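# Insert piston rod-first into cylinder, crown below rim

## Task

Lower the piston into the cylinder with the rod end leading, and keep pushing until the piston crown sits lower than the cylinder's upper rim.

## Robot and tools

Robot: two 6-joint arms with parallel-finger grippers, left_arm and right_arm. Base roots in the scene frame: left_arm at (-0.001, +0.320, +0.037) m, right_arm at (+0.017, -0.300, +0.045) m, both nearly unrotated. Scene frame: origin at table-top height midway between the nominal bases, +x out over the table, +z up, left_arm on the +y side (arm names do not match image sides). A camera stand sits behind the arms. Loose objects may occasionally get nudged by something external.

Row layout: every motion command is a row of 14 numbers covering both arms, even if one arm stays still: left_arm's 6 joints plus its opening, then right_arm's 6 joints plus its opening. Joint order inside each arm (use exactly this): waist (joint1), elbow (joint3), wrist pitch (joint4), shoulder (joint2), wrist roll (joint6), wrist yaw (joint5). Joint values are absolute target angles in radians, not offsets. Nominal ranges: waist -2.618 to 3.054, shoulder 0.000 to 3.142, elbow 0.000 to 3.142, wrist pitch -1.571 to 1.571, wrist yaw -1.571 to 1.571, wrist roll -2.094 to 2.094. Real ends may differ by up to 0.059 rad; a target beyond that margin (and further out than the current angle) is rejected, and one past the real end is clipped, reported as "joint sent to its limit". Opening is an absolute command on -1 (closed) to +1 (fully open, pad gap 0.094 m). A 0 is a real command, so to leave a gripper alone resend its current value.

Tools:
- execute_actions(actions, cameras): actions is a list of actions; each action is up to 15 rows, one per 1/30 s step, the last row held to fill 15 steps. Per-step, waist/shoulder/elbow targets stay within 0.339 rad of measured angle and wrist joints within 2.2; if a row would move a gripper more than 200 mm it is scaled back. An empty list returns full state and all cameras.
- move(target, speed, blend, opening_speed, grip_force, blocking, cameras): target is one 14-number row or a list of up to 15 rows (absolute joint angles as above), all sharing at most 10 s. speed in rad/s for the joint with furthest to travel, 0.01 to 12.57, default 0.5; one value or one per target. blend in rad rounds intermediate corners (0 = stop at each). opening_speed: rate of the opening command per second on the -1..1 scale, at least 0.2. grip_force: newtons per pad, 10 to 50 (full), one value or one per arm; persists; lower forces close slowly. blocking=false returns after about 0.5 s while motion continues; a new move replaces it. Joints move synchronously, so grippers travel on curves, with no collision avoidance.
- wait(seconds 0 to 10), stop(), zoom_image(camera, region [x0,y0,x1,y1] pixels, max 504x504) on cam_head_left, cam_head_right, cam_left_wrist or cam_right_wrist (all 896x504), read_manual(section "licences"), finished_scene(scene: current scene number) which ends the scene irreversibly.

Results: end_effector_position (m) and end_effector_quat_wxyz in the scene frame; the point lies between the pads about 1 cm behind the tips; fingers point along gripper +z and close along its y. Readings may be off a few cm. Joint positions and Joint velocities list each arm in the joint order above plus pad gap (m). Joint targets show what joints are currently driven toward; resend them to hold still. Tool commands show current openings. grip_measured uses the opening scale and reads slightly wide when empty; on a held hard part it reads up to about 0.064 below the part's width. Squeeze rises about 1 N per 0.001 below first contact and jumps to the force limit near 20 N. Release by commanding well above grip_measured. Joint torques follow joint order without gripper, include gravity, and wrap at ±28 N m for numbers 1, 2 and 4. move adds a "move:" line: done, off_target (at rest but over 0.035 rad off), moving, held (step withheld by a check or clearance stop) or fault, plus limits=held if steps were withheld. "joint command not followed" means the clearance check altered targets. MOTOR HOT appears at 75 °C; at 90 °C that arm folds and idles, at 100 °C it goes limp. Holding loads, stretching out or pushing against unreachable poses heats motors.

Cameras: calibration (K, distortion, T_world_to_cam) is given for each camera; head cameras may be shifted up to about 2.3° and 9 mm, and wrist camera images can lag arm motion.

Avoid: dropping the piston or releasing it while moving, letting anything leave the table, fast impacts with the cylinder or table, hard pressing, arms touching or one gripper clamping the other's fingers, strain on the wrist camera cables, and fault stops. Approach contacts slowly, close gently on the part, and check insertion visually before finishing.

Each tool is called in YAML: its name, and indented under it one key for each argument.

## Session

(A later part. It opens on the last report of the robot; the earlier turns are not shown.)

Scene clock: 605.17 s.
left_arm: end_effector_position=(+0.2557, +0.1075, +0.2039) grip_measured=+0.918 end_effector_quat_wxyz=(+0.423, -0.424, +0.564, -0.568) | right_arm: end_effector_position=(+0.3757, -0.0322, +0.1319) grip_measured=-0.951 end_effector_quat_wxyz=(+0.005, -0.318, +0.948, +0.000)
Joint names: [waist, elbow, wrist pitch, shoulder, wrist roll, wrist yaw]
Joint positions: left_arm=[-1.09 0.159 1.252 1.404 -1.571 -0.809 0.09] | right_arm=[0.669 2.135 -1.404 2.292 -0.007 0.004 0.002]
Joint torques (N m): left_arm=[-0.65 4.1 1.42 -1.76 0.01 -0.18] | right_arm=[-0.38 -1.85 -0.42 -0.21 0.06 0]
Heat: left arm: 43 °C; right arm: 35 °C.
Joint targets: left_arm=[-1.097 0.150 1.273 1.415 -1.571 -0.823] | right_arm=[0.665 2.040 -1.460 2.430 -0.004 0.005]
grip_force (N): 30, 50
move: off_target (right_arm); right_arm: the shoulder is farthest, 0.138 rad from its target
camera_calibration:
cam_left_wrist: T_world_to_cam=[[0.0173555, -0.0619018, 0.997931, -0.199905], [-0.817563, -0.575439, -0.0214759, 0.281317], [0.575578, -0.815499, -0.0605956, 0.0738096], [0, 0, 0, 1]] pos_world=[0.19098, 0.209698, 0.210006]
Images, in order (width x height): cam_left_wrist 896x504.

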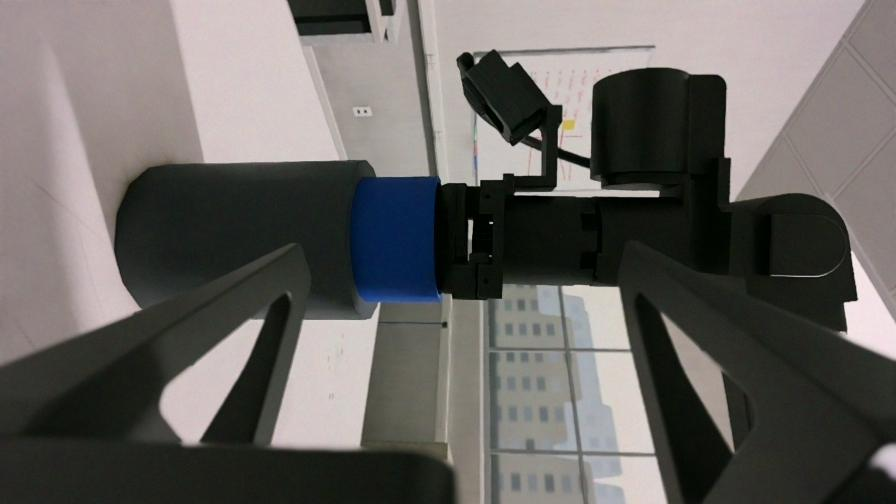

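move:
  target:
    - [-1.097,0.150,1.273,1.415,-1.571,-0.823,0.92,0.665,2.135,-1.404,2.295,-0.004,0.005,-0.95]
    - [-1.097,0.150,1.273,1.415,-1.571,-0.823,0.92,0.665,2.192,-1.429,2.220,-0.004,0.005,-0.95]
    - [-1.097,0.150,1.273,1.415,-1.571,-0.823,0.92,0.665,2.226,-1.4545,2.1885,-0.004,0.005,-0.95]
    - [-1.097,0.150,1.273,1.415,-1.571,-0.823,0.92,0.665,2.287,-1.494,2.160,-0.004,0.005,-0.95]
  speed: [0.2,0.15,0.15,0.2]
  blend: [0.01,0.02,0.02,0.0]
  cameras: ["cam_left_wrist","cam_right_wrist"]

zoom_image:
  camera: "cam_right_wrist"
  region: [280, 40, 640, 400]

Scene clock: 609.27 s.
left_arm: end_effector_position=(+0.2557, +0.1075, +0.2039) grip_measured=+0.918 end_effector_quat_wxyz=(+0.423, -0.424, +0.564, -0.568) | right_arm: end_effector_position=(+0.3783, -0.0302, +0.2051) grip_measured=-0.951 end_effector_quat_wxyz=(+0.069, -0.317, +0.946, +0.021)
Joint names: [waist, elbow, wrist pitch, shoulder, wrist roll, wrist yaw]
Joint positions: left_arm=[-1.09 0.159 1.252 1.404 -1.571 -0.809 0.09] | right_arm=[0.669 2.259 -1.49 2.196 -0.007 0.004 0.002]
Joint torques (N m): left_arm=[-0.66 4.1 1.42 -1.76 0.01 -0.17] | right_arm=[-0.49 7.31 0.41 -15.05 0.02 0.01]
Heat: left arm: 43 °C; right arm: 34 °C.
Joint targets: left_arm=[-1.097 0.150 1.273 1.415 -1.571 -0.823] | right_arm=[0.665 2.287 -1.494 2.160 -0.004 0.005]
grip_force (N): 30, 50
move: off_target (right_arm); blend cut to 0.017 rad at target 2, 0.017 rad at target 3; right_arm: the shoulder is farthest, 0.036 rad from its target
camera_calibration:
cam_left_wrist: T_world_to_cam=[[0.0173555, -0.0619018, 0.997931, -0.199905], [-0.817563, -0.575439, -0.0214759, 0.281317], [0.575578, -0.815499, -0.0605956, 0.0738096], [0, 0, 0, 1]] pos_world=[0.19098, 0.209698, 0.210006]
cam_right_wrist: T_world_to_cam=[[0.575439, -0.817105, -0.0347761, -0.235556], [-0.695285, -0.511153, 0.505274, 0.151809], [-0.430638, -0.266575, -0.862258, 0.455441], [0, 0, 0, 1]] pos_world=[0.437229, 0.00653258, 0.307811]
Images, in order (width x height): cam_left_wrist 896x504, cam_right_wrist 896x504.

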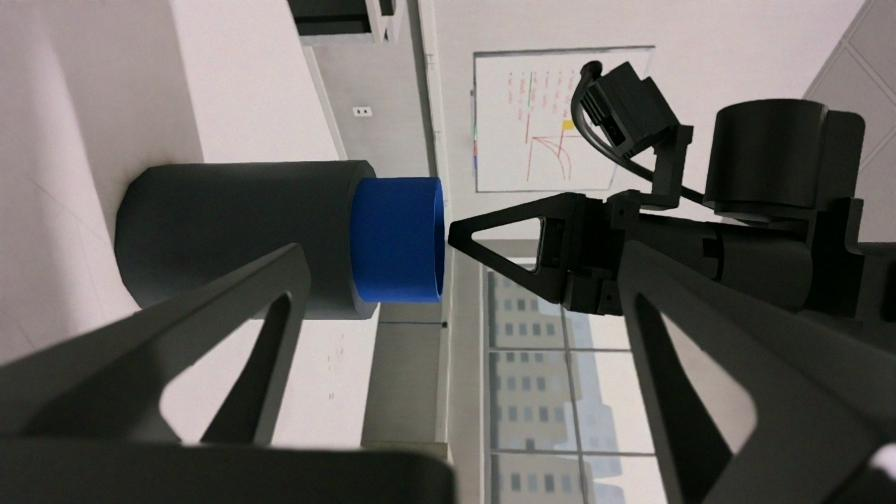

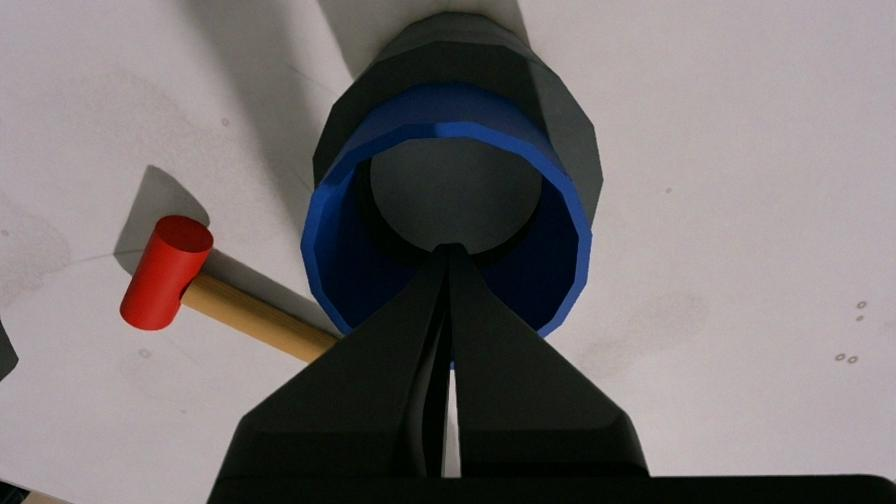

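Scaled by 1.400 from the camera's 896x504 image, which has a finer 1280x720 frame.

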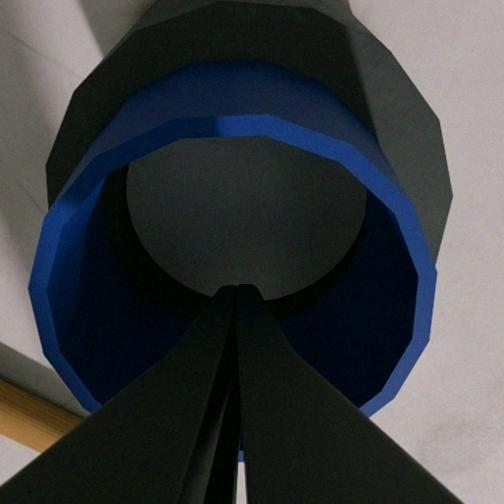

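finished_scene:
  scene: 1

The scene is finished: the task was done.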